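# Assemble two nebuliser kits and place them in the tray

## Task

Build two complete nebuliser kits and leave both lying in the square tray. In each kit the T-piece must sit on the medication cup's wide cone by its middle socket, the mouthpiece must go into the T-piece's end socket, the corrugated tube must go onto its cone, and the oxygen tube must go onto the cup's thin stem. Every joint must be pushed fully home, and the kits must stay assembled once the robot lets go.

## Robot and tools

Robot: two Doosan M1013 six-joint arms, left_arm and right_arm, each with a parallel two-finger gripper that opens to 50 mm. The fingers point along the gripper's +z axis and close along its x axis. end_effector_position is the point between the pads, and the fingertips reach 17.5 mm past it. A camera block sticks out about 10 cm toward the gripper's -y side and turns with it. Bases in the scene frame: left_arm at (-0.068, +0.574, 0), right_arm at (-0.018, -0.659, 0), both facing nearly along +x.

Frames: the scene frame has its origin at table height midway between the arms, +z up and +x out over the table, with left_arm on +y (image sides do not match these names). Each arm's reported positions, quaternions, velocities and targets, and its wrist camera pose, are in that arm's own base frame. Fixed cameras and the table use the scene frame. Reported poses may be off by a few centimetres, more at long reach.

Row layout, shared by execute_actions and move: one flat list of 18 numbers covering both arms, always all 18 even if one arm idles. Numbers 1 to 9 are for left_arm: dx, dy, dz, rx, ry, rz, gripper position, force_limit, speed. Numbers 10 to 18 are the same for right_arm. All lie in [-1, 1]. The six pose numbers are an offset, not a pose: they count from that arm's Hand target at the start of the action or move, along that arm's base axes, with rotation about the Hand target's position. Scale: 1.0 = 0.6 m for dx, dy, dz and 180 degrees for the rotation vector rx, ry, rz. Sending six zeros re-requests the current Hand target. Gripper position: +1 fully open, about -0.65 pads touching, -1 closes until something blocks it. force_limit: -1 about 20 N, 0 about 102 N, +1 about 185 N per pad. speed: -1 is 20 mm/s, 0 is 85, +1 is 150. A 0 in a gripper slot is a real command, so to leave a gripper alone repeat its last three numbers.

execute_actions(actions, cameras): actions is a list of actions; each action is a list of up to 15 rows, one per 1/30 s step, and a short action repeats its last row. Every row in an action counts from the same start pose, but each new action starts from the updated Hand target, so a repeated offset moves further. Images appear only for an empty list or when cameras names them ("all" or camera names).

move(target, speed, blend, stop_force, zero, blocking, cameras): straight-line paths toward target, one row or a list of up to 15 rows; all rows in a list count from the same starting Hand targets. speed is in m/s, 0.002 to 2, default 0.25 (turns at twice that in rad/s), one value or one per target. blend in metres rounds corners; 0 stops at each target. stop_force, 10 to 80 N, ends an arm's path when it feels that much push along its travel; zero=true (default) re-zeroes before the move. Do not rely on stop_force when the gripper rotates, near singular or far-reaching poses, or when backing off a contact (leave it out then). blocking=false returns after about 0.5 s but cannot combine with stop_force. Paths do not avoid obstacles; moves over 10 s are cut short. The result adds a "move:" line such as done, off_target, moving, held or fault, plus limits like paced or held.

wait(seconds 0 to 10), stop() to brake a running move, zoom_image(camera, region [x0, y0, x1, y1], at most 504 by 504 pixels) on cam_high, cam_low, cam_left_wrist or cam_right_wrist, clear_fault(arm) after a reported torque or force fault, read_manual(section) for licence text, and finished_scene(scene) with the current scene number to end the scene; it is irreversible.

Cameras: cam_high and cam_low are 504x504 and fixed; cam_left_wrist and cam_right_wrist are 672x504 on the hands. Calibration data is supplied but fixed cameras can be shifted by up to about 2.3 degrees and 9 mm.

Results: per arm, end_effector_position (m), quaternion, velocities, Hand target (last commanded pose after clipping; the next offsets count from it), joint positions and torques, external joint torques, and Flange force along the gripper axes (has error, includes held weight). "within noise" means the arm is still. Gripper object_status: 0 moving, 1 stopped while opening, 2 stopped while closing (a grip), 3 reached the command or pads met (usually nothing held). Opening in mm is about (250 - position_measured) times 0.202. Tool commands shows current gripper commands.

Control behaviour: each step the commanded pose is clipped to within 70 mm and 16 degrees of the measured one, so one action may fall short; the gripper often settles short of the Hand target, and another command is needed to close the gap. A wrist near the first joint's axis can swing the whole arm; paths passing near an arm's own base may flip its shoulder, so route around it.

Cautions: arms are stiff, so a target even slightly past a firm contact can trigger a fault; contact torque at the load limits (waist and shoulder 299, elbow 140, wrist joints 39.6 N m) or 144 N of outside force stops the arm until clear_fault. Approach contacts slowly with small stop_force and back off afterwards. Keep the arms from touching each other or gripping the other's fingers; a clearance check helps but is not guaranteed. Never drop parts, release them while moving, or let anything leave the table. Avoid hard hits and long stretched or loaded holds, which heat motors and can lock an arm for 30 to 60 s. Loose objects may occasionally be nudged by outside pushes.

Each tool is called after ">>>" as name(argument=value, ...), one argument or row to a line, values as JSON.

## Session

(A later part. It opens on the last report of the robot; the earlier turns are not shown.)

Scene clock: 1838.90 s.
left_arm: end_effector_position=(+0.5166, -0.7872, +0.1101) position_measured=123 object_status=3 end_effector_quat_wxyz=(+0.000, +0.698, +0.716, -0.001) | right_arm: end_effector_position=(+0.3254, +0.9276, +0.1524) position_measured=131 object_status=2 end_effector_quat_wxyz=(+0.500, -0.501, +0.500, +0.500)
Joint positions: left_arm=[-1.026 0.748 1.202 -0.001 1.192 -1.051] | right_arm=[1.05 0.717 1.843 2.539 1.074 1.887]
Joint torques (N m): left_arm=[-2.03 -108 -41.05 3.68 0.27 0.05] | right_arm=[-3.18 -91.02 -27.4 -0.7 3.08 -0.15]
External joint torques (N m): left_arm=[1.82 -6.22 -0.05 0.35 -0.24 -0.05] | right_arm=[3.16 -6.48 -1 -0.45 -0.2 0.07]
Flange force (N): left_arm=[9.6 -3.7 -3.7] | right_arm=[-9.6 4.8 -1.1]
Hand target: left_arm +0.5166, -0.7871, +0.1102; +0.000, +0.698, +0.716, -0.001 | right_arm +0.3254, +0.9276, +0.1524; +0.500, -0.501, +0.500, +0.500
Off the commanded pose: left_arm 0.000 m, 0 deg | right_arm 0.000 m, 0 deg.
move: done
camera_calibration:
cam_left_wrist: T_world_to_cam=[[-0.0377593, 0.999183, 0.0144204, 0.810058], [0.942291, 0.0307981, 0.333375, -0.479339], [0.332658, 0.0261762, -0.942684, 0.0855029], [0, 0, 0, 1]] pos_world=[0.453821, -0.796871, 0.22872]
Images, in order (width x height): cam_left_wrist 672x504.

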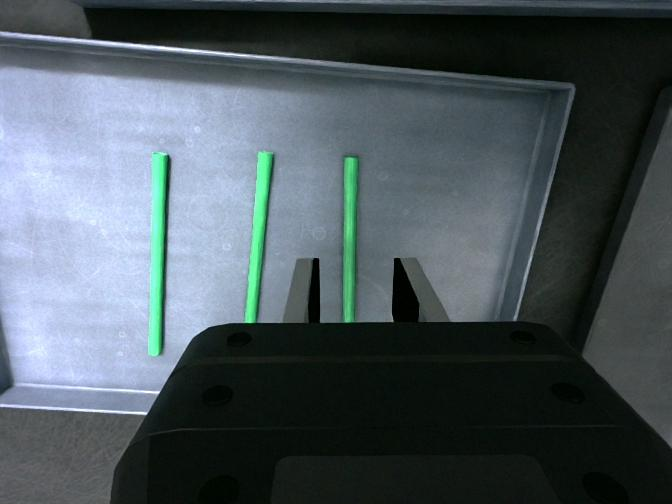

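>>> move(
  target=[
    [0,0.002,-0.145,0,0,0.005,0.2,-0.3,-0.5, 0,0,0,0,0,0,-0.96,0.2,-0.8],
    [0,0.002,-0.145,0,0,0.005,-1,-0.5,-0.5, 0,0,0,0,0,0,-0.96,0.2,-0.8],
    [0,0.002,0.45,0,0,0.005,-1,-0.5,-0.5, 0,0,0,0,0,0,-0.96,0.2,-0.8],
  ],
  speed=[0.15,0.15,0.3],
  cameras=["cam_left_wrist"],
)

Scene clock: 1878.70 s.
left_arm: end_effector_position=(+0.5166, -0.7859, +0.3802) position_measured=224 object_status=2 end_effector_quat_wxyz=(+0.000, +0.692, +0.722, -0.001) | right_arm: end_effector_position=(+0.3254, +0.9276, +0.1524) position_measured=131 object_status=2 end_effector_quat_wxyz=(+0.500, -0.501, +0.500, +0.500)
Joint positions: left_arm=[-1.026 0.663 0.855 -0.001 1.624 -1.067] | right_arm=[1.05 0.717 1.843 2.539 1.074 1.887]
Joint torques (N m): left_arm=[-1.85 -103.6 -43.6 4.05 0.21 0.02] | right_arm=[-3.25 -91.23 -27.56 -0.69 3.04 -0.13]
External joint torques (N m): left_arm=[1.59 -6.6 -0.49 0.26 -0.18 -0.02] | right_arm=[2.91 -5.32 -0.58 -0.44 -0.2 0.05]
Flange force (N): left_arm=[11.6 -5.0 0.1] | right_arm=[-7.9 4.5 -1.2]
Hand target: left_arm +0.5166, -0.7859, +0.3802; +0.000, +0.692, +0.722, -0.001 | right_arm +0.3254, +0.9276, +0.1524; +0.500, -0.501, +0.500, +0.500
Off the commanded pose: left_arm 0.000 m, 0 deg | right_arm 0.000 m, 0 deg.
move: done
camera_calibration:
cam_left_wrist: T_world_to_cam=[[-0.0533782, 0.99847, 0.0144294, 0.812416], [0.941661, 0.045522, 0.33347, -0.557609], [0.332303, 0.0313877, -0.94265, 0.344345], [0, 0, 0, 1]] pos_world=[0.454017, -0.796598, 0.49882]
Images, in order (width x height): cam_left_wrist 672x504.

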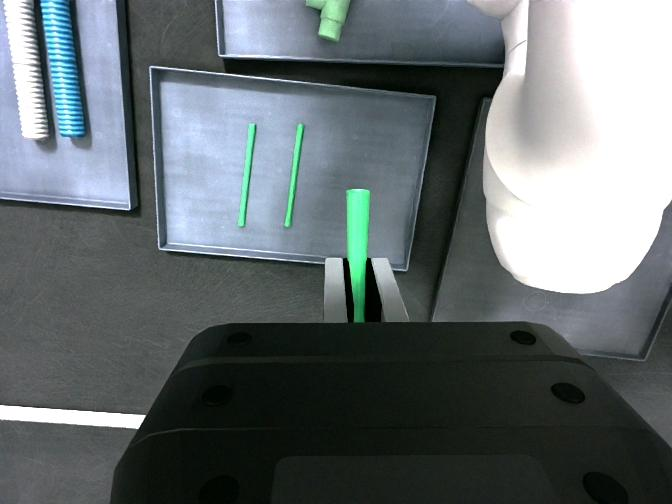

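>>> move(
  target=[
    [0.0247,0.8112,0.0,0,0,0.4676,-1,-0.5,-0.5, 0.2743,-0.2527,0.1538,0,0,0,-0.96,0.2,-0.8],
    [0.0247,0.8112,-0.203,0,0,0.4676,-1,-0.5,-0.5, 0.2743,-0.2527,0.1538,0,0,0,-0.96,0.2,-0.8],
  ],
  speed=[0.35,0.2],
  cameras=["cam_left_wrist","cam_low"],
)

Scene clock: 1897.27 s.
left_arm: end_effector_position=(+0.5315, -0.2993, +0.2584) position_measured=224 object_status=2 end_effector_quat_wxyz=(+0.000, +0.030, +1.000, -0.001) | right_arm: end_effector_position=(+0.4900, +0.7760, +0.2447) position_measured=131 object_status=2 end_effector_quat_wxyz=(+0.500, -0.501, +0.500, +0.500)
Joint positions: left_arm=[-0.569 0.151 1.817 -0.001 1.172 -2.079] | right_arm=[0.73 0.567 1.884 2.174 1.131 2.123]
Joint torques (N m): left_arm=[-2.08 -53.66 -41.07 3.74 0.16 -0.02] | right_arm=[-3.31 -82.93 -31.23 0.34 2.76 -0.17]
External joint torques (N m): left_arm=[2.04 -3.54 0.18 0.26 -0.21 0.02] | right_arm=[3.41 -5.91 -1.06 -0.5 -0.18 0.1]
Flange force (N): left_arm=[3.6 5.5 -1.7] | right_arm=[-8.6 5.6 0.6]
Hand target: left_arm +0.5315, -0.2992, +0.2584; +0.000, +0.030, +1.000, +0.000 | right_arm +0.4900, +0.7760, +0.2447; +0.500, -0.501, +0.500, +0.500
Off the commanded pose: left_arm 0.000 m, 0 deg | right_arm 0.000 m, 0 deg.
move: done
camera_calibration:
cam_left_wrist: T_world_to_cam=[[-0.998733, 0.0482176, 0.0144377, 0.547092], [0.0502715, 0.941457, 0.333365, 0.188805], [0.00248161, 0.333668, -0.942687, 0.475089], [0, 0, 0, 1]] pos_world=[0.535728, -0.362653, 0.37702]
Images, in order (width x height): cam_low 504x504, cam_left_wrist 672x504.

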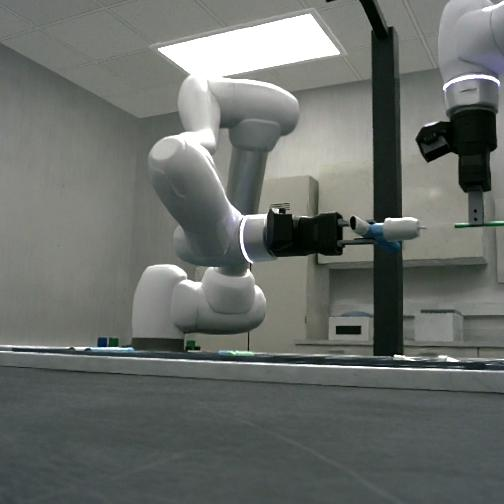

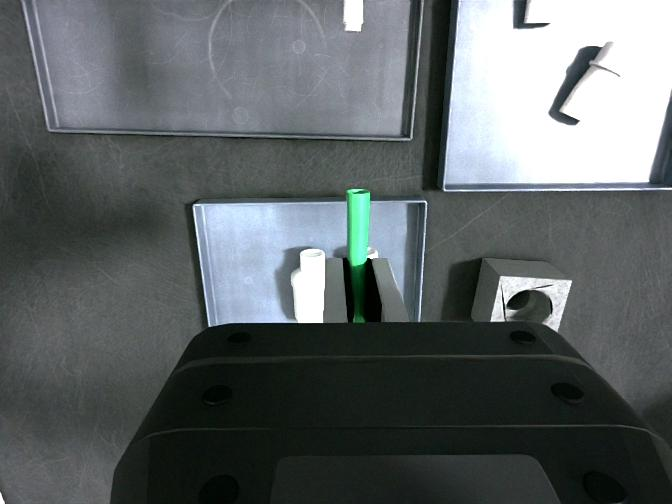

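>>> zoom_image(
  camera="cam_left_wrist",
  region=[290, 0, 430, 105],
)

>>> zoom_image(
  camera="cam_left_wrist",
  region=[290, 170, 430, 275],
)

>>> zoom_image(
  camera="cam_low",
  region=[370, 180, 504, 280],
)

Scaled by 3.600.

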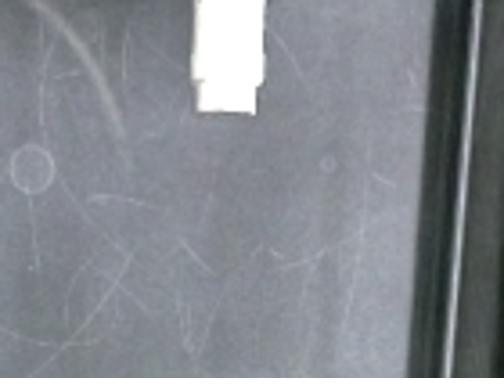

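Scaled by 3.600.

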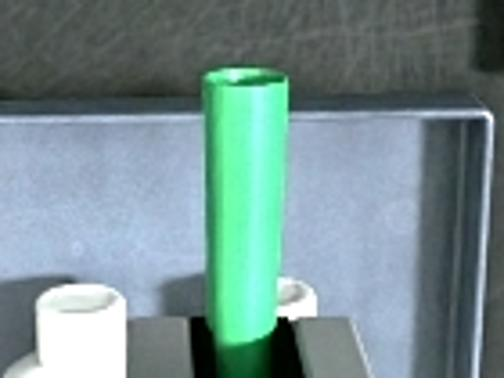

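Scaled by 3.761.

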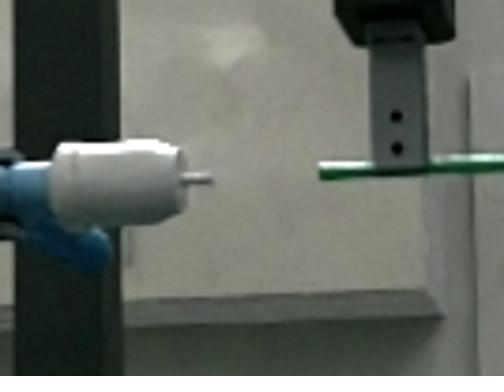

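>>> zoom_image(
  camera="cam_low",
  region=[410, 205, 474, 253],
)

Scaled by 7.875.

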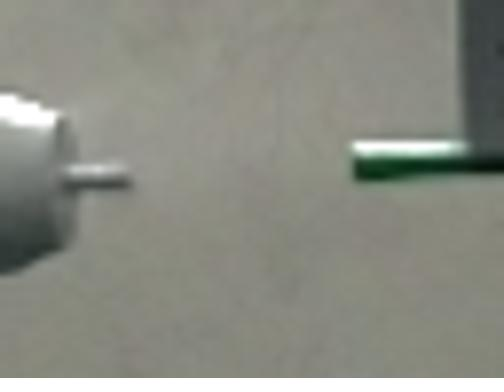

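>>> move(
  target=[0.0012,-0.0615,-0.0048,-0.0194,0.0012,0,-1,-0.5,-0.5, 0,0,0,0,0,0,-0.96,0.2,-0.8],
  speed=0.08,
  cameras=["cam_left_wrist","cam_low"],
)

>>> zoom_image(
  camera="cam_left_wrist",
  region=[290, 100, 430, 205],
)

>>> zoom_image(
  camera="cam_low",
  region=[395, 205, 459, 253],
)

Scene clock: 1989.33 s.
left_arm: end_effector_position=(+0.5322, -0.3361, +0.2555) position_measured=224 object_status=2 end_effector_quat_wxyz=(-0.001, +0.030, +0.999, -0.031) | right_arm: end_effector_position=(+0.4900, +0.7760, +0.2447) position_measured=131 object_status=2 end_effector_quat_wxyz=(+0.500, -0.501, +0.500, +0.500)
Joint positions: left_arm=[-0.594 0.17 1.801 -0.058 1.139 -2.08] | right_arm=[0.73 0.567 1.884 2.174 1.131 2.123]
Joint torques (N m): left_arm=[-1.86 -55.45 -40.78 3.54 0.09 -0.04] | right_arm=[-3.45 -82.9 -31.17 0.31 2.78 -0.12]
External joint torques (N m): left_arm=[1.79 -3.76 -0.03 0.3 -0.22 0.04] | right_arm=[3.61 -5.54 -1.02 -0.48 -0.21 0.04]
Flange force (N): left_arm=[3.6 5.0 -2.4] | right_arm=[-8.1 5.6 1.1]
Hand target: left_arm +0.5322, -0.3361, +0.2555; -0.001, +0.030, +0.999, -0.031 | right_arm +0.4900, +0.7760, +0.2447; +0.500, -0.501, +0.500, +0.500
Off the commanded pose: left_arm 0.000 m, 0 deg | right_arm 0.000 m, 0 deg.
move: done
camera_calibration:
cam_left_wrist: T_world_to_cam=[[-0.998675, 0.0491517, 0.0152642, 0.549732], [0.0514551, 0.959996, 0.275247, 0.244864], [-0.00112475, 0.275667, -0.961252, 0.471789], [0, 0, 0, 1]] pos_world=[0.536935, -0.392146, 0.377719]
Images, in order (width x height): cam_low 504x504, cam_left_wrist 672x504.

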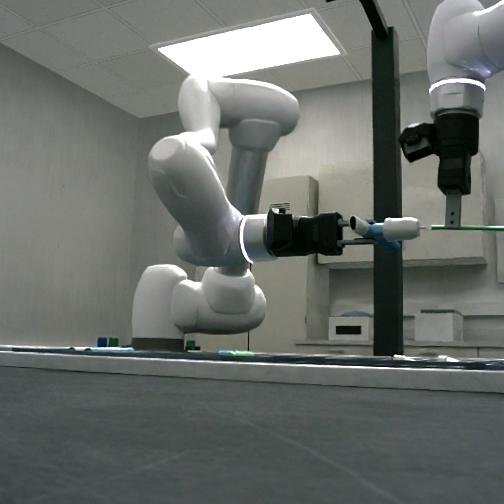

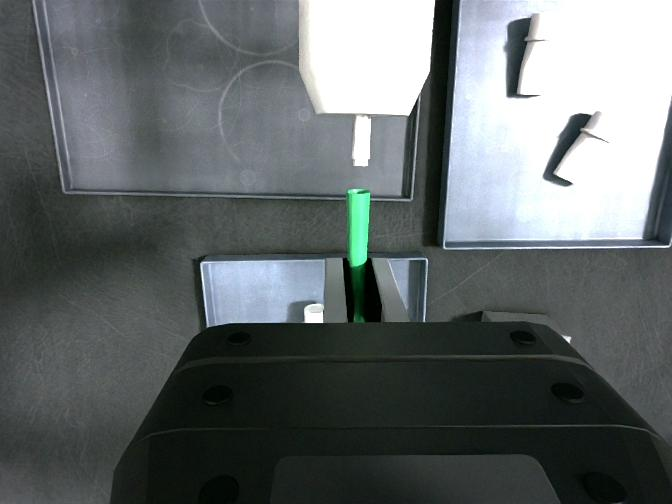

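Scaled by 3.600.

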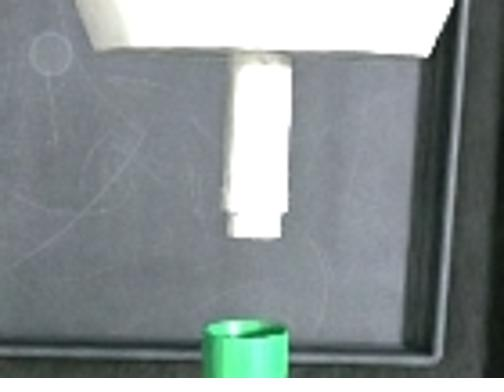

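Scaled by 7.875.

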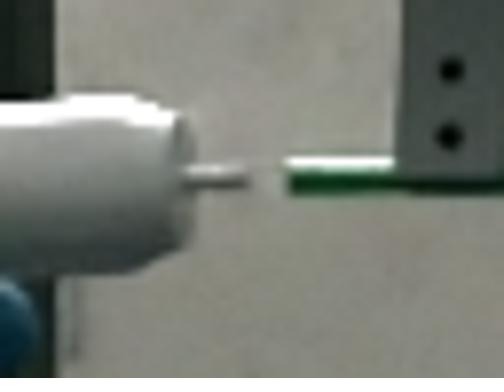

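>>> move(
  target=[
    [-0.001,0,-0.0009,0,0,0,-1,-0.5,-0.5, 0,0,0,0,0,0,-0.96,0.2,-0.8],
    [-0.0033,-0.0373,0.0015,0,0,0,-1,-0.5,-0.5, 0,0,0,0,0,0,-0.96,0.2,-0.8],
  ],
  speed=[0.03,0.02],
  stop_force=30,
  cameras=["cam_left_wrist","cam_low"],
)

>>> zoom_image(
  camera="cam_left_wrist",
  region=[290, 100, 430, 205],
)

>>> zoom_image(
  camera="cam_low",
  region=[385, 205, 449, 253],
)

Scene clock: 2024.03 s.
left_arm: end_effector_position=(+0.5302, -0.3584, +0.2564) position_measured=224 object_status=2 end_effector_quat_wxyz=(-0.001, +0.030, +0.999, -0.031) | right_arm: end_effector_position=(+0.4901, +0.7760, +0.2447) position_measured=131 object_status=2 end_effector_quat_wxyz=(+0.500, -0.501, +0.500, +0.500)
Joint positions: left_arm=[-0.625 0.185 1.781 -0.057 1.142 -2.112] | right_arm=[0.73 0.567 1.884 2.174 1.131 2.123]
Joint torques (N m): left_arm=[-19.74 -54.53 -47.81 -4.24 -4.72 0.04] | right_arm=[10.39 -83.41 -42.32 1.27 3.48 -0.18]
External joint torques (N m): left_arm=[19.73 -6.36 6.9 8.1 4.57 -0.04] | right_arm=[-10.28 -5.46 10.14 -1.43 -0.91 0.1]
Flange force (N): left_arm=[1.6 36.2 -6.9] | right_arm=[-6.1 7.6 -30.3]
Hand target: left_arm +0.5302, -0.3584, +0.2564; -0.001, +0.030, +0.999, -0.031 | right_arm +0.4900, +0.7760, +0.2447; +0.500, -0.501, +0.500, +0.500
Off the commanded pose: left_arm 0.000 m, 0 deg | right_arm 0.000 m, 0 deg.
move: contact (left_arm)
camera_calibration:
cam_left_wrist: T_world_to_cam=[[-0.99867, 0.0492713, 0.0152121, 0.548883], [0.051556, 0.959902, 0.275554, 0.265919], [-0.00102516, 0.275972, -0.961165, 0.478839], [0, 0, 0, 1]] pos_world=[0.534934, -0.414446, 0.378619]
Images, in order (width x height): cam_low 504x504, cam_left_wrist 672x504.

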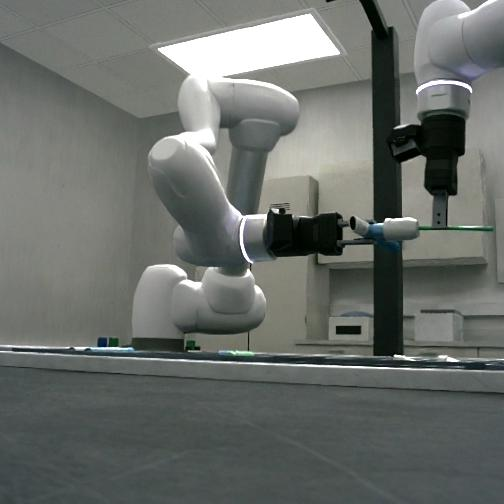

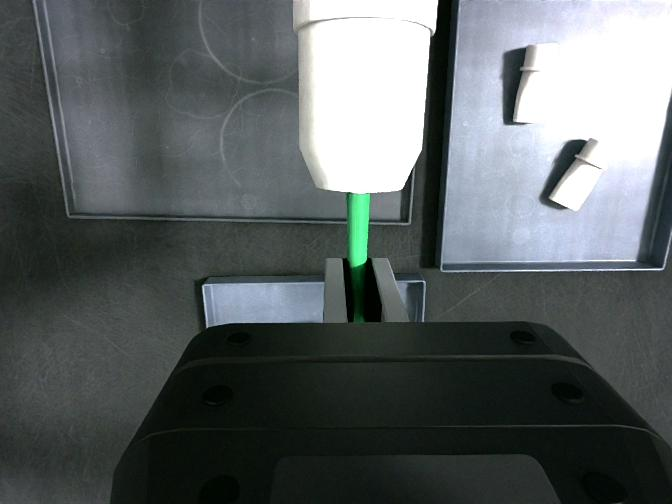

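Scaled by 3.600.

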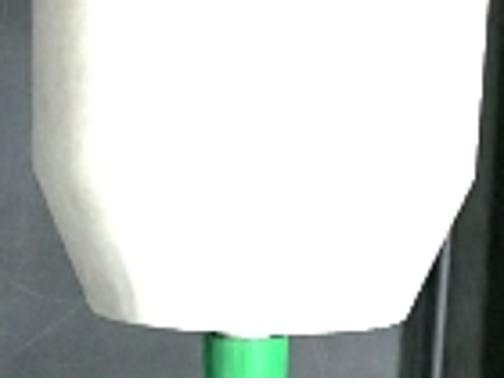

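Scaled by 7.875.

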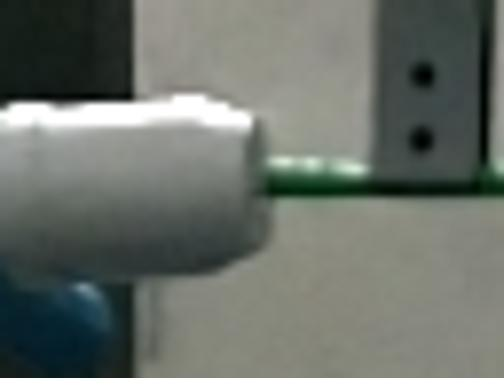

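>>> move(
  target=[-0.00015,-0.0025,0.00015,0,0,0,-1,-0.5,-0.5, 0,0,0,0,0,0,-0.96,0.2,-0.8],
  speed=0.01,
  stop_force=20,
  cameras=["cam_left_wrist"],
)

>>> zoom_image(
  camera="cam_left_wrist",
  region=[310, 160, 406, 232],
)

Scene clock: 2056.10 s.
left_arm: end_effector_position=(+0.5301, -0.3599, +0.2564) position_measured=224 object_status=2 end_effector_quat_wxyz=(-0.001, +0.030, +0.999, -0.031) | right_arm: end_effector_position=(+0.4900, +0.7760, +0.2447) position_measured=131 object_status=2 end_effector_quat_wxyz=(+0.500, -0.501, +0.500, +0.500)
Joint positions: left_arm=[-0.627 0.186 1.78 -0.057 1.142 -2.114] | right_arm=[0.73 0.567 1.884 2.174 1.131 2.123]
Joint torques (N m): left_arm=[-23.41 -54.53 -49.9 -5.89 -5.85 -0.05] | right_arm=[13.58 -82.86 -44.22 1.25 3.5 -0.15]
External joint torques (N m): left_arm=[23.3 -6.41 9 9.73 5.7 0.05] | right_arm=[-13.46 -5.83 12.04 -1.41 -0.93 0.08]
Flange force (N): left_arm=[1.6 42.8 -7.0] | right_arm=[-6.0 7.7 -36.8]
Hand target: left_arm +0.5301, -0.3599, +0.2564; -0.001, +0.030, +0.999, -0.031 | right_arm +0.4900, +0.7760, +0.2447; +0.500, -0.501, +0.500, +0.500
Off the commanded pose: left_arm 0.000 m, 0 deg | right_arm 0.000 m, 0 deg.
move: done
camera_calibration:
cam_left_wrist: T_world_to_cam=[[-0.998669, 0.0492746, 0.0152076, 0.54886], [0.0515578, 0.959928, 0.275462, 0.267408], [-0.00102493, 0.27588, -0.961192, 0.479224], [0, 0, 0, 1]] pos_world=[0.534834, -0.415946, 0.378619]
Images, in order (width x height): cam_left_wrist 672x504.

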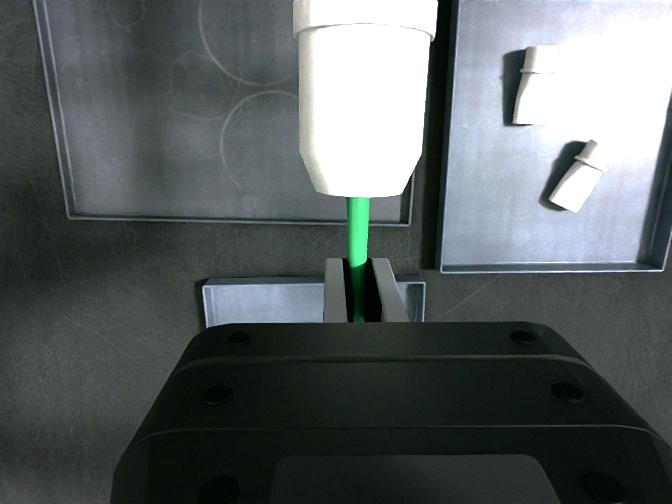

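Scaled by 5.250.

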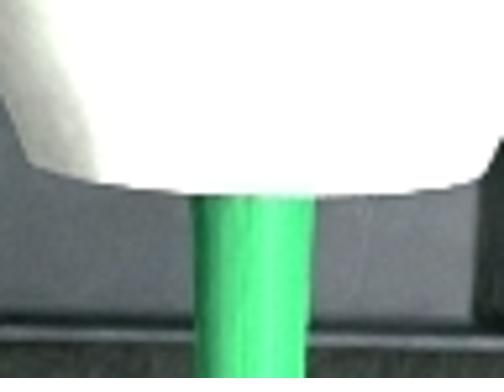

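>>> move(
  target=[-0.00015,-0.0025,0.00015,0,0,0,-1,-0.5,-0.5, 0,0,0,0,0,0,-0.96,0.2,-0.8],
  speed=0.01,
  stop_force=25,
  cameras=["cam_left_wrist","cam_low"],
)

>>> zoom_image(
  camera="cam_left_wrist",
  region=[310, 160, 406, 232],
)

>>> zoom_image(
  camera="cam_low",
  region=[410, 205, 504, 275],
)

Scene clock: 2069.83 s.
left_arm: end_effector_position=(+0.5300, -0.3613, +0.2565) position_measured=224 object_status=2 end_effector_quat_wxyz=(-0.001, +0.030, +0.999, -0.031) | right_arm: end_effector_position=(+0.4900, +0.7760, +0.2447) position_measured=131 object_status=2 end_effector_quat_wxyz=(+0.500, -0.501, +0.500, +0.500)
Joint positions: left_arm=[-0.629 0.187 1.779 -0.057 1.143 -2.116] | right_arm=[0.73 0.567 1.884 2.174 1.131 2.123]
Joint torques (N m): left_arm=[-39.22 -53.75 -56.97 -12.5 -10.03 0.01] | right_arm=[25.33 -81.04 -52.55 1.64 3.34 -0.19]
External joint torques (N m): left_arm=[39.13 -7.33 16.05 16.35 9.89 -0.01] | right_arm=[-25.18 -8.42 20.05 -1.79 -0.75 0.11]
Flange force (N): left_arm=[-0.5 70.2 -8.8] | right_arm=[-7.3 9.8 -63.7]
Hand target: left_arm +0.5300, -0.3613, +0.2565; -0.001, +0.030, +0.999, -0.031 | right_arm +0.4900, +0.7760, +0.2447; +0.500, -0.501, +0.500, +0.500
Off the commanded pose: left_arm 0.000 m, 0 deg | right_arm 0.000 m, 0 deg.
move: contact (left_arm)
camera_calibration:
cam_left_wrist: T_world_to_cam=[[-0.99867, 0.0492649, 0.015221, 0.548819], [0.0515525, 0.959849, 0.275739, 0.268596], [-0.00102563, 0.276157, -0.961112, 0.479792], [0, 0, 0, 1]] pos_world=[0.534734, -0.417346, 0.378718]
Images, in order (width x height): cam_low 504x504, cam_left_wrist 672x504.

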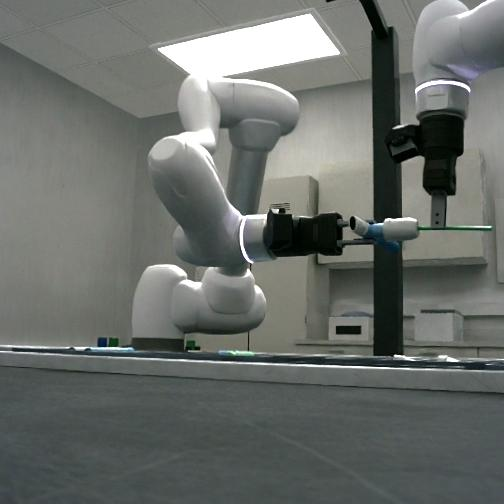

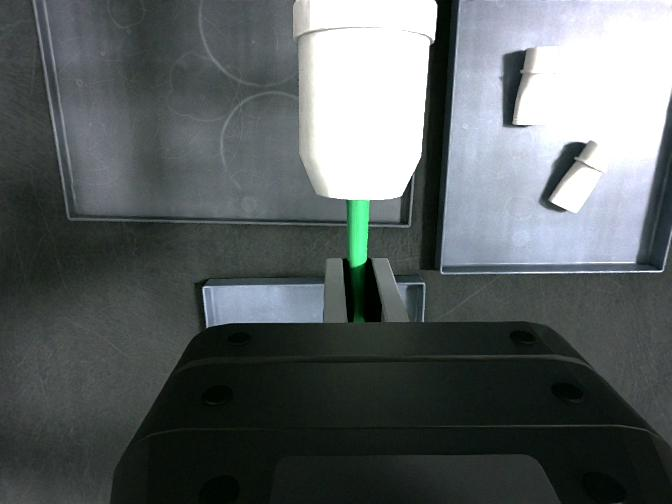

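Scaled by 5.250.

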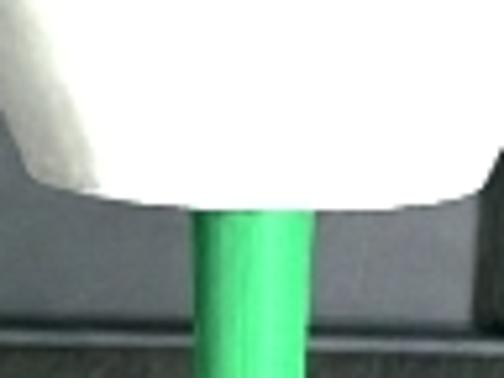

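Scaled by 5.362.

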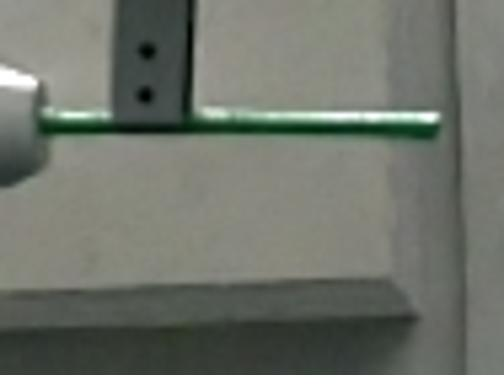

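>>> move(
  target=[
    [0,0,0,0,0,0,1,-0.3,0, 0,0,0,0,0,0,-0.96,0.2,-0.8],
    [0,0,0.0725,0,0,0,1,-0.3,0, 0,0,0,0,0,0,-0.96,0.2,-0.8],
    [-0.0072,-0.1015,0.0725,0,0,0,1,-0.3,0, 0,0,0,0,0,0,-0.96,0.2,-0.8],
    [-0.0072,-0.1015,-0.0125,0,0,0,1,-0.3,0, 0,0,0,0,0,0,-0.96,0.2,-0.8],
    [-0.0072,-0.1015,-0.0125,0,0,0,-1,-0.3,-0.5, 0,0,0,0,0,0,-0.96,0.2,-0.8],
  ],
  speed=[0.2,0.15,0.15,0.1,0.1],
  blend=[0,0.01,0.01,0,0],
  cameras=["cam_left_wrist","cam_low","cam_high"],
)

Scene clock: 2124.93 s.
left_arm: end_effector_position=(+0.5257, -0.4222, +0.2490) position_measured=68 object_status=2 end_effector_quat_wxyz=(-0.001, +0.030, +0.999, -0.031) | right_arm: end_effector_position=(+0.4901, +0.7760, +0.2447) position_measured=131 object_status=2 end_effector_quat_wxyz=(+0.500, -0.501, +0.500, +0.500)
Joint positions: left_arm=[-0.707 0.24 1.727 -0.054 1.138 -2.195] | right_arm=[0.73 0.567 1.884 2.174 1.131 2.123]
Joint torques (N m): left_arm=[0.77 -62.61 -42.69 4.33 -0.93 -0.33] | right_arm=[-0.73 -83.02 -29.46 -0.66 3.38 -0.17]
External joint torques (N m): left_arm=[-0.83 -3.98 1.85 -0.48 0.77 0.33] | right_arm=[0.99 -5.8 -2.79 0.5 -0.81 0.09]
Flange force (N): left_arm=[8.1 4.5 -2.0] | right_arm=[-8.9 1.8 1.9]
Hand target: left_arm +0.5257, -0.4222, +0.2490; -0.001, +0.030, +0.999, -0.031 | right_arm +0.4900, +0.7760, +0.2447; +0.500, -0.501, +0.500, +0.500
Off the commanded pose: left_arm 0.000 m, 0 deg | right_arm 0.000 m, 0 deg.
move: done
camera_calibration:
cam_left_wrist: T_world_to_cam=[[-0.998665, 0.0493325, 0.0153449, 0.547624], [0.0516516, 0.959845, 0.275733, 0.329315], [-0.00112612, 0.276157, -0.961112, 0.489355], [0, 0, 0, 1]] pos_world=[0.530434, -0.478246, 0.371118]
Images, in order (width x height): cam_high 504x504, cam_low 504x504, cam_left_wrist 672x504.

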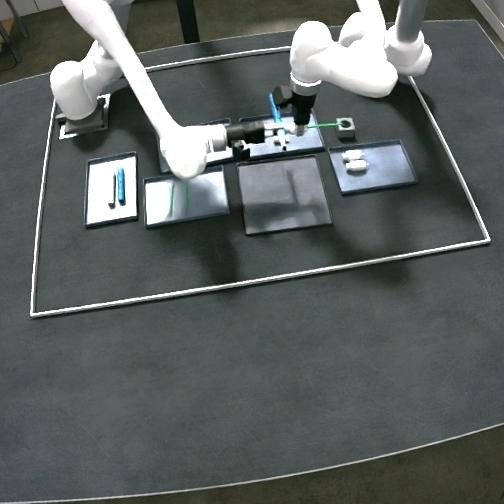

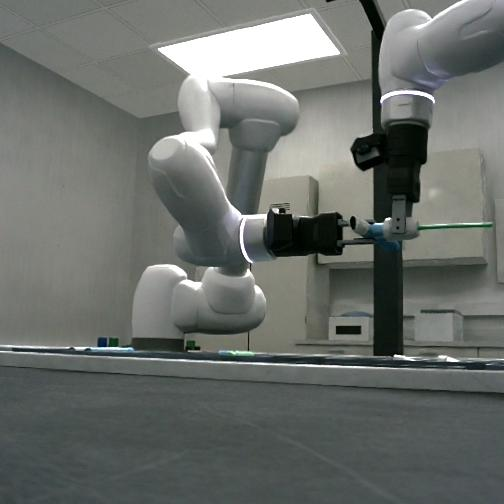

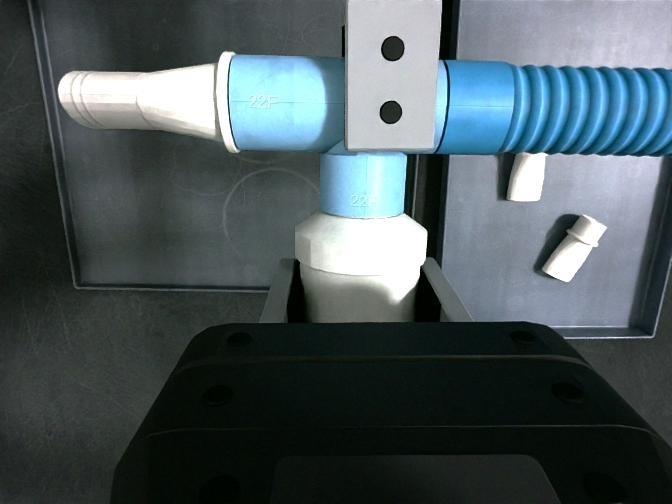

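>>> move(
  target=[
    [0,0,0,0,0,0,-1,-0.3,-0.5, 0,0,0,0,0,0,1,0.2,0],
    [0,0,0,0,0,0,-1,-0.3,-0.5, 0,-0.2,0,0,0,0,1,0.2,0],
    [0,0,0,0,0,0,-1,-0.3,-0.5, -0.1167,-0.46,0.1422,0,-0.5,0,1,0.2,0],
    [0.2068,-0.2258,-0.165,0.0194,-0.0012,-0.0044,-1,-0.3,-0.5, -0.15,-0.71,0.1422,0,-1,0,1,0.2,0],
  ],
  speed=[0.2,0.15,0.4,0.4],
  blend=[0,0.02,0.02,0],
  cameras=["cam_left_wrist","cam_high"],
)

Scene clock: 2256.57 s.
left_arm: end_effector_position=(+0.6498, -0.5576, +0.1500) position_measured=68 object_status=2 end_effector_quat_wxyz=(+0.000, +0.037, +0.999, +0.000) | right_arm: end_effector_position=(+0.4000, +0.3500, +0.3301) position_measured=3 object_status=3 end_effector_quat_wxyz=(+0.500, -0.500, -0.500, -0.501)
Joint positions: left_arm=[-0.749 0.59 1.4 0 1.152 -2.246] | right_arm=[0.062 0.093 2.383 1.621 1.532 -0.908]
Joint torques (N m): left_arm=[-2.32 -95.21 -40.81 3.68 0.13 0.01] | right_arm=[-3.55 -35.9 -28.94 2.09 2.47 0.03]
External joint torques (N m): left_arm=[2.06 -4.99 0.38 0.28 -0.19 -0.01] | right_arm=[3.67 -4.23 -1.25 -0.37 -0.09 0.04]
Flange force (N): left_arm=[5.4 7.0 -2.7] | right_arm=[8.9 -4.5 7.9]
Hand target: left_arm +0.6498, -0.5577, +0.1500; +0.000, +0.037, +0.999, +0.000 | right_arm +0.4000, +0.3500, +0.3300; +0.500, -0.500, -0.500, -0.501
Off the commanded pose: left_arm 0.000 m, 0 deg | right_arm 0.000 m, 0 deg.
move: done
camera_calibration:
cam_left_wrist: T_world_to_cam=[[-0.997958, 0.062135, 0.0148083, 0.686489], [0.0635106, 0.940495, 0.333821, 0.453031], [0.00681478, 0.33408, -0.94252, 0.456241], [0, 0, 0, 1]] pos_world=[0.653205, -0.621149, 0.26862]
Images, in order (width x height): cam_high 504x504, cam_left_wrist 672x504.

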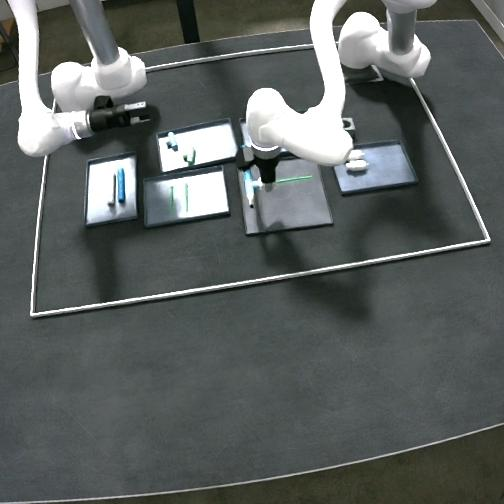

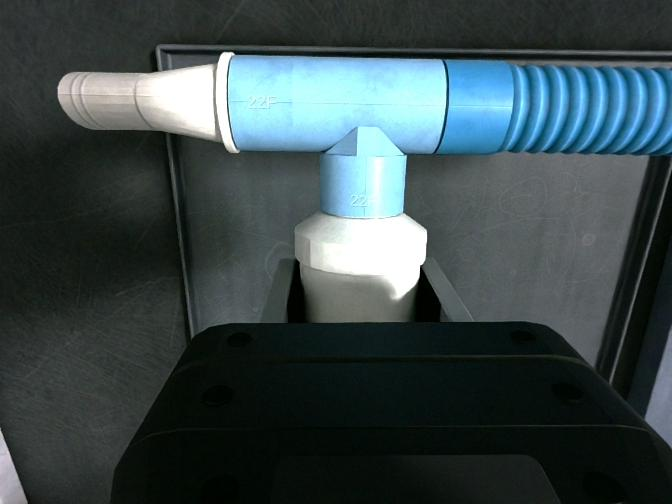

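>>> move(
  target=[-0.0007,-0.0117,-0.1667,0.0443,-0.0033,-0.0028,-1,-0.3,-0.5, -0.0167,-0.2667,-0.1333,-0.5,0,0,0.45,0.2,0],
  speed=0.4,
)

>>> move(
  target=[0,0,-0.0358,0,0,0,-1,-0.3,-0.5, 0,0,0,0,0,0,0.45,0.2,0],
  speed=0.02,
  stop_force=12,
  cameras=["cam_left_wrist","cam_low","cam_right_wrist"],
)

Scene clock: 2324.23 s.
left_arm: end_effector_position=(+0.6494, -0.5647, +0.0500) position_measured=68 object_status=2 end_effector_quat_wxyz=(+0.003, +0.042, +0.997, +0.069) | right_arm: end_effector_position=(+0.3900, +0.1900, +0.2500) position_measured=85 object_status=3 end_effector_quat_wxyz=(+0.000, +0.707, +0.707, +0.001)
Joint positions: left_arm=[-0.791 0.709 1.397 0.116 1.129 -2.334] | right_arm=[0.373 -0.127 2.116 0 1.152 0.372]
Joint torques (N m): left_arm=[-1.74 -102.55 -38.35 3.7 0.46 -0.03] | right_arm=[-3.56 -22.58 -38.02 4.32 0.28 -0.12]
External joint torques (N m): left_arm=[1.6 -5.65 0.27 0.3 -0.22 0.03] | right_arm=[3.76 -4.04 -1.51 -0.34 -0.21 0.12]
Flange force (N): left_arm=[5.8 7.5 -3.2] | right_arm=[6.3 -7.5 -4.6]
Hand target: left_arm +0.6494, -0.5647, +0.0500; +0.003, +0.042, +0.997, +0.069 | right_arm +0.3900, +0.1900, +0.2500; +0.000, +0.707, +0.707, +0.001
Off the commanded pose: left_arm 0.000 m, 0 deg | right_arm 0.000 m, 0 deg.
move: done

Scene clock: 2325.67 s.
left_arm: end_effector_position=(+0.6495, -0.5647, +0.0329) position_measured=68 object_status=2 end_effector_quat_wxyz=(+0.003, +0.042, +0.997, +0.069) | right_arm: end_effector_position=(+0.3900, +0.1900, +0.2500) position_measured=85 object_status=3 end_effector_quat_wxyz=(+0.000, +0.707, +0.707, +0.001)
Joint positions: left_arm=[-0.791 0.724 1.406 0.118 1.105 -2.337] | right_arm=[0.373 -0.127 2.116 0 1.152 0.372]
Joint torques (N m): left_arm=[-4.45 -77.94 -27.84 2.6 -2.34 -0.07] | right_arm=[-3.71 -22.71 -37.87 4.28 0.27 -0.04]
External joint torques (N m): left_arm=[4.13 -30.8 -9.73 1.34 2.58 0.07] | right_arm=[3.77 -3.74 -1.6 -0.32 -0.2 0.04]
Flange force (N): left_arm=[8.4 17.2 -32.8] | right_arm=[6.4 -6.9 -4.5]
Hand target: left_arm +0.6495, -0.5647, +0.0329; +0.003, +0.042, +0.997, +0.069 (not the last commanded pose) | right_arm +0.3900, +0.1900, +0.2500; +0.000, +0.707, +0.707, +0.001
Off the commanded pose: left_arm 0.004 m, 0 deg | right_arm 0.000 m, 0 deg.
move: contact (left_arm)
camera_calibration:
cam_left_wrist: T_world_to_cam=[[-0.997526, 0.0690031, 0.0134105, 0.692007], [0.0673889, 0.884455, 0.461734, 0.460406], [0.0200001, 0.461496, -0.886917, 0.409774], [0, 0, 0, 1]] pos_world=[0.651073, -0.644068, 0.14157]
cam_right_wrist: T_world_to_cam=[[-0.00705058, 0.999966, -0.00423327, -0.175962], [0.93411, 0.00809712, 0.356894, -0.437272], [0.356916, -0.00143802, -0.934135, 0.224628], [0, 0, 0, 1]] pos_world=[0.327046, 0.179819, 0.365148]
Images, in order (width x height): cam_low 504x504, cam_left_wrist 672x504, cam_right_wrist 672x504.

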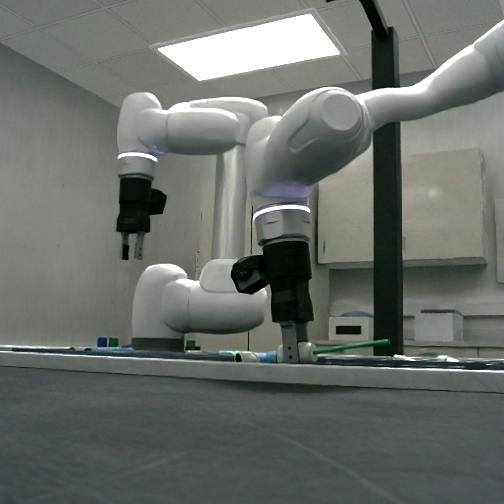

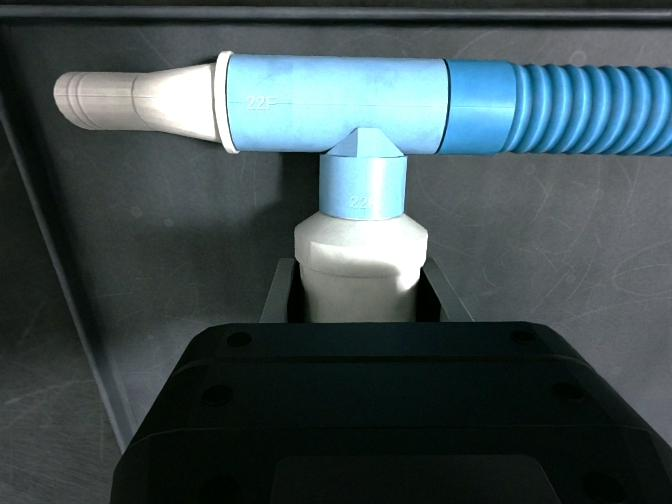

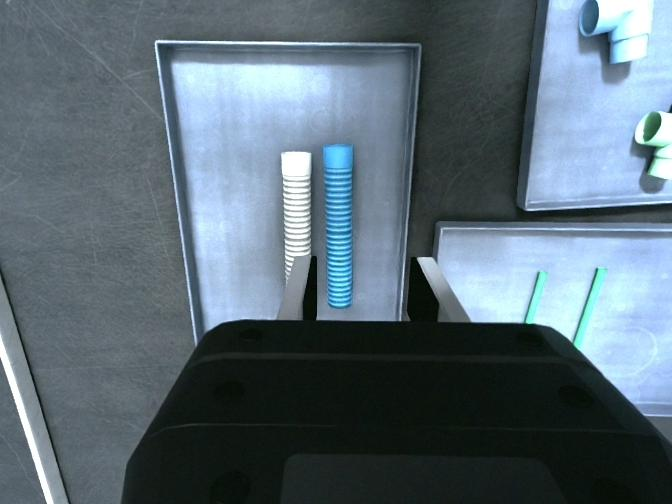

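>>> move(
  target=[
    [0,0,0,0,0,0,0.6,-0.3,-0.8, 0.0105,-0.012,-0.3,0,0,0.0072,0.42,0.2,0],
    [0,0,0.06,0,0,0,0.6,-0.3,-0.8, 0.0105,-0.012,-0.3,0,0,0.0072,0.42,0.2,0],
    [-0.1,0.05,0.3,-0.0443,0.0033,0.25,0.6,-0.3,-0.8, 0.0105,-0.012,-0.3742,0,0,0.0072,0.42,0.2,0],
    [-0.1,0.05,0.3,-0.0443,0.0033,0.25,0.6,-0.3,-0.8, 0.0105,-0.012,-0.3742,0,0,0.0072,-1,-0.5,-0.5],
  ],
  speed=[0.25,0.1,0.25,0.1],
  cameras=["cam_left_wrist","cam_right_wrist","cam_high"],
)

Scene clock: 2367.30 s.
left_arm: end_effector_position=(+0.5894, -0.5347, +0.2129) position_measured=63 object_status=3 end_effector_quat_wxyz=(-0.026, -0.343, +0.939, -0.003) | right_arm: end_effector_position=(+0.3963, +0.1828, +0.0255) position_measured=138 object_status=2 end_effector_quat_wxyz=(+0.000, +0.699, +0.715, +0.001)
Joint positions: left_arm=[-0.762 0.468 1.473 -0.053 1.219 -3.014] | right_arm=[0.353 0.163 2.338 0.001 0.639 0.329]
Joint torques (N m): left_arm=[-2.44 -84.54 -41.28 3.65 0.19 0.02] | right_arm=[-3.66 -38.67 -24.55 2.92 0.22 -0.08]
External joint torques (N m): left_arm=[2.25 -5.44 0.05 0.3 -0.21 -0.01] | right_arm=[3.67 -4.6 -0.95 -0.36 -0.13 0.08]
Flange force (N): left_arm=[-1.3 8.7 -2.8] | right_arm=[6.4 -7.0 -8.6]
Hand target: left_arm +0.5895, -0.5347, +0.2129; -0.026, -0.343, +0.939, -0.003 | right_arm +0.3963, +0.1828, +0.0255; +0.000, +0.699, +0.715, +0.001
Off the commanded pose: left_arm 0.000 m, 0 deg | right_arm 0.000 m, 0 deg.
move: done
camera_calibration:
cam_left_wrist: T_world_to_cam=[[-0.755017, -0.652377, 0.0659886, 0.0877818], [-0.595812, 0.724589, 0.346379, 0.684825], [-0.273784, 0.222205, -0.935771, 0.612341], [0, 0, 0, 1]] pos_world=[0.641953, -0.575016, 0.330008]
cam_right_wrist: T_world_to_cam=[[-0.0296766, 0.999551, -0.00418798, -0.160626], [0.93369, 0.0292165, 0.356888, -0.366645], [0.35685, 0.00668096, -0.934138, 0.0112074], [0, 0, 0, 1]] pos_world=[0.333566, 0.171191, 0.140648]
Images, in order (width x height): cam_high 504x504, cam_left_wrist 672x504, cam_right_wrist 672x504.

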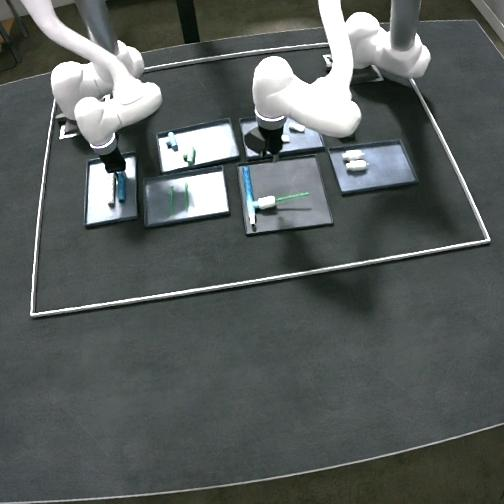

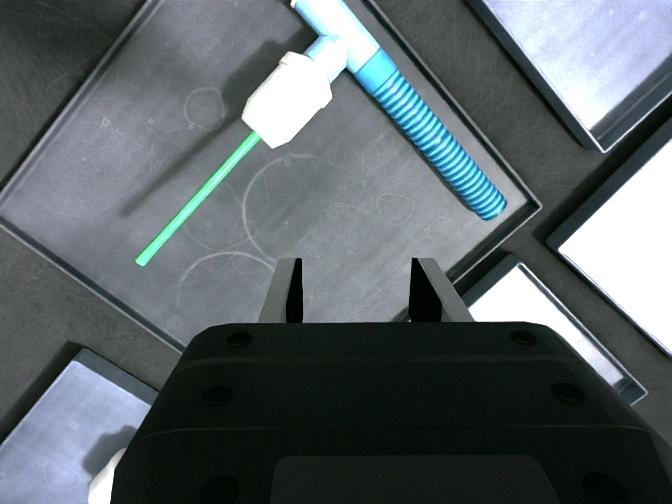

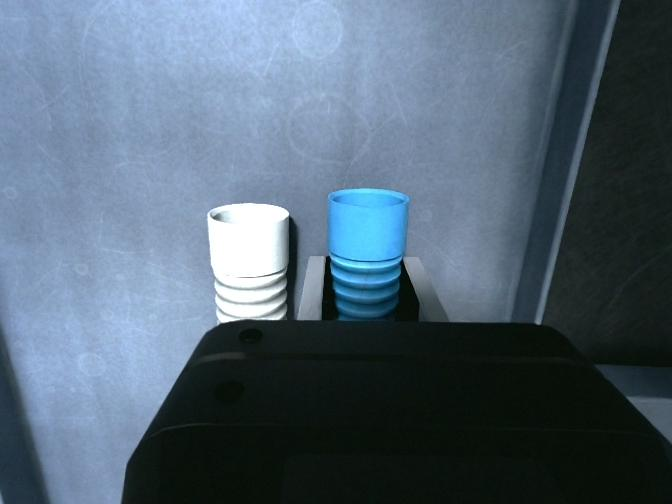

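>>> move(
  target=[
    [-0.2323,-0.1088,0.1452,0.0156,-0.0084,0.3885,0.6,-0.3,-0.8, 0,0,0.5075,0,0,0,-1,-0.5,-0.5],
    [-0.524,-0.5588,0.0118,0.0215,0.0025,0.7768,0.6,-0.3,-0.8, 0.0395,0.062,0.5075,0.5,0,0,-1,-0.5,-0.5],
  ],
  speed=[0.4,0.4],
  blend=[0.03,0],
  cameras=["cam_left_wrist"],
)

Scene clock: 2416.83 s.
left_arm: end_effector_position=(+0.2751, -0.8700, +0.2200) position_measured=63 object_status=3 end_effector_quat_wxyz=(+0.000, +1.000, +0.000, +0.000) | right_arm: end_effector_position=(+0.4200, +0.2200, +0.3300) position_measured=138 object_status=2 end_effector_quat_wxyz=(+0.494, -0.494, -0.505, -0.506)
Joint positions: left_arm=[-1.302 0.64 1.183 0 1.318 -6.014] | right_arm=[-0.248 0.124 2.347 1.376 1.724 -0.938]
Joint torques (N m): left_arm=[-1.3 -100.55 -42.76 3.95 0.28 -0.02] | right_arm=[-3.27 -38.5 -28.1 2.7 2.48 -0.04]
External joint torques (N m): left_arm=[0.88 -6.4 -0.06 0.32 -0.22 0.02] | right_arm=[3.4 -4.41 -1.22 -0.38 -0.07 0.11]
Flange force (N): left_arm=[-2.3 -10.7 -2.5] | right_arm=[8.8 -2.0 7.9]
Hand target: left_arm +0.2751, -0.8700, +0.2200; +0.000, +1.000, +0.000, +0.000 | right_arm +0.4200, +0.2200, +0.3300; +0.494, -0.494, -0.505, -0.506
Off the commanded pose: left_arm 0.000 m, 0 deg | right_arm 0.000 m, 0 deg.
move: done
camera_calibration:
cam_left_wrist: T_world_to_cam=[[0.999816, 0.0115637, 0.015332, -0.262683], [0.00575919, -0.942183, 0.33505, -0.875039], [0.01832, -0.3349, -0.942075, 0.0438476], [0, 0, 0, 1]] pos_world=[0.266871, -0.806724, 0.338517]
Images, in order (width x height): cam_left_wrist 672x504.

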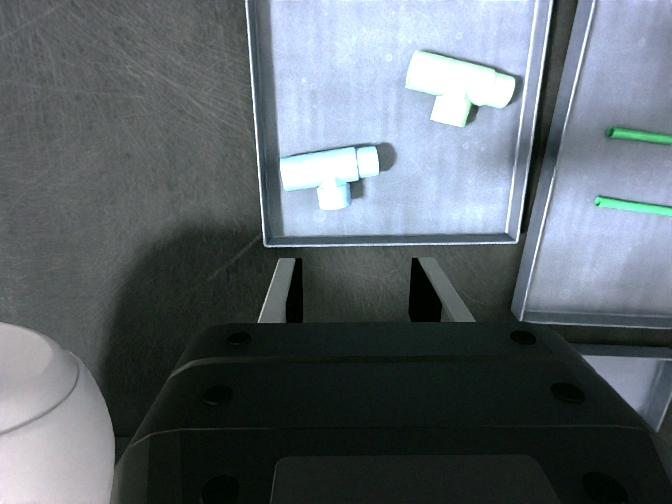

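>>> zoom_image(
  camera="cam_left_wrist",
  region=[260, 130, 400, 235],
)

Scaled by 3.600.

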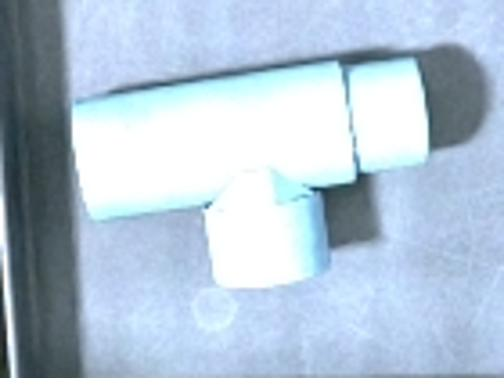

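>>> move(
  target=[
    [-0.011,-0.0208,-0.26,0,0,0.0481,0.6,-0.3,-0.8, 0,0,0,0,0.5,0,-1,-0.5,-0.5],
    [-0.011,-0.0208,-0.3285,0,0,0.0481,0.6,-0.3,-0.8, 0,0,0,0,-0.9927,0,-1,-0.5,-0.5],
    [-0.011,-0.0208,-0.3285,0,0,0.0481,-1,-0.5,-0.5, 0,0,0,0,-0.9927,0,-1,-0.5,-0.5],
    [-0.011,-0.0208,0.08,0,0,0.0481,-1,-0.5,-0.5, 0,0,0,0,-0.9927,0,-1,-0.5,-0.5],
  ],
  speed=[0.4,0.4,0.1,0.25],
  cameras=["cam_left_wrist","cam_right_wrist"],
)

Scene clock: 2500.73 s.
left_arm: end_effector_position=(+0.2684, -0.8824, +0.2681) position_measured=130 object_status=2 end_effector_quat_wxyz=(+0.000, +0.997, +0.075, +0.000) | right_arm: end_effector_position=(+0.4200, +0.2200, +0.3300) position_measured=138 object_status=2 end_effector_quat_wxyz=(+0.500, -0.501, +0.500, +0.500)
Joint positions: left_arm=[-1.313 0.639 1.096 0 1.406 -6.176] | right_arm=[-0.247 0.124 2.346 1.375 1.724 2.227]
Joint torques (N m): left_arm=[-2.01 -101.86 -43.5 4.14 0.23 -0.02] | right_arm=[-3.52 -38.31 -28.26 2.73 2.52 -0.15]
External joint torques (N m): left_arm=[1.79 -5.86 -0.1 0.22 -0.17 0.02] | right_arm=[3.41 -4.37 -1.17 -0.37 -0.12 0.07]
Flange force (N): left_arm=[0.5 -10.5 -1.6] | right_arm=[-8.5 2.2 8.0]
Hand target: left_arm +0.2685, -0.8825, +0.2680; +0.000, +0.997, +0.075, +0.000 | right_arm +0.4200, +0.2200, +0.3300; +0.500, -0.501, +0.500, +0.500
Off the commanded pose: left_arm 0.000 m, 0 deg | right_arm 0.000 m, 0 deg.
move: done
camera_calibration:
cam_left_wrist: T_world_to_cam=[[0.986686, 0.161915, 0.0153258, -0.120453], [0.147502, -0.930573, 0.335077, -0.930638], [0.0685156, -0.328355, -0.942066, 0.0774216], [0, 0, 0, 1]] pos_world=[0.250816, -0.821102, 0.386617]
cam_right_wrist: T_world_to_cam=[[0.00673454, 0.0042229, -0.999968, 0.336474], [-0.934112, -0.356896, -0.00779819, 0.491207], [-0.356917, 0.934135, 0.00154113, 0.0739043], [0, 0, 0, 1]] pos_world=[0.482954, 0.104852, 0.34018]
Images, in order (width x height): cam_left_wrist 672x504, cam_right_wrist 672x504.

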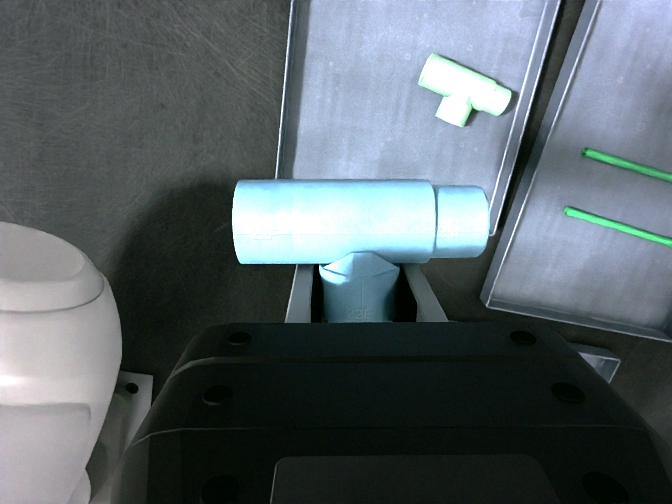

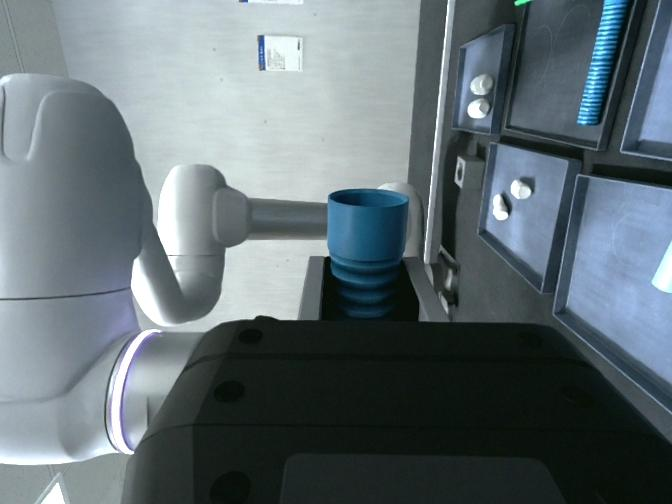

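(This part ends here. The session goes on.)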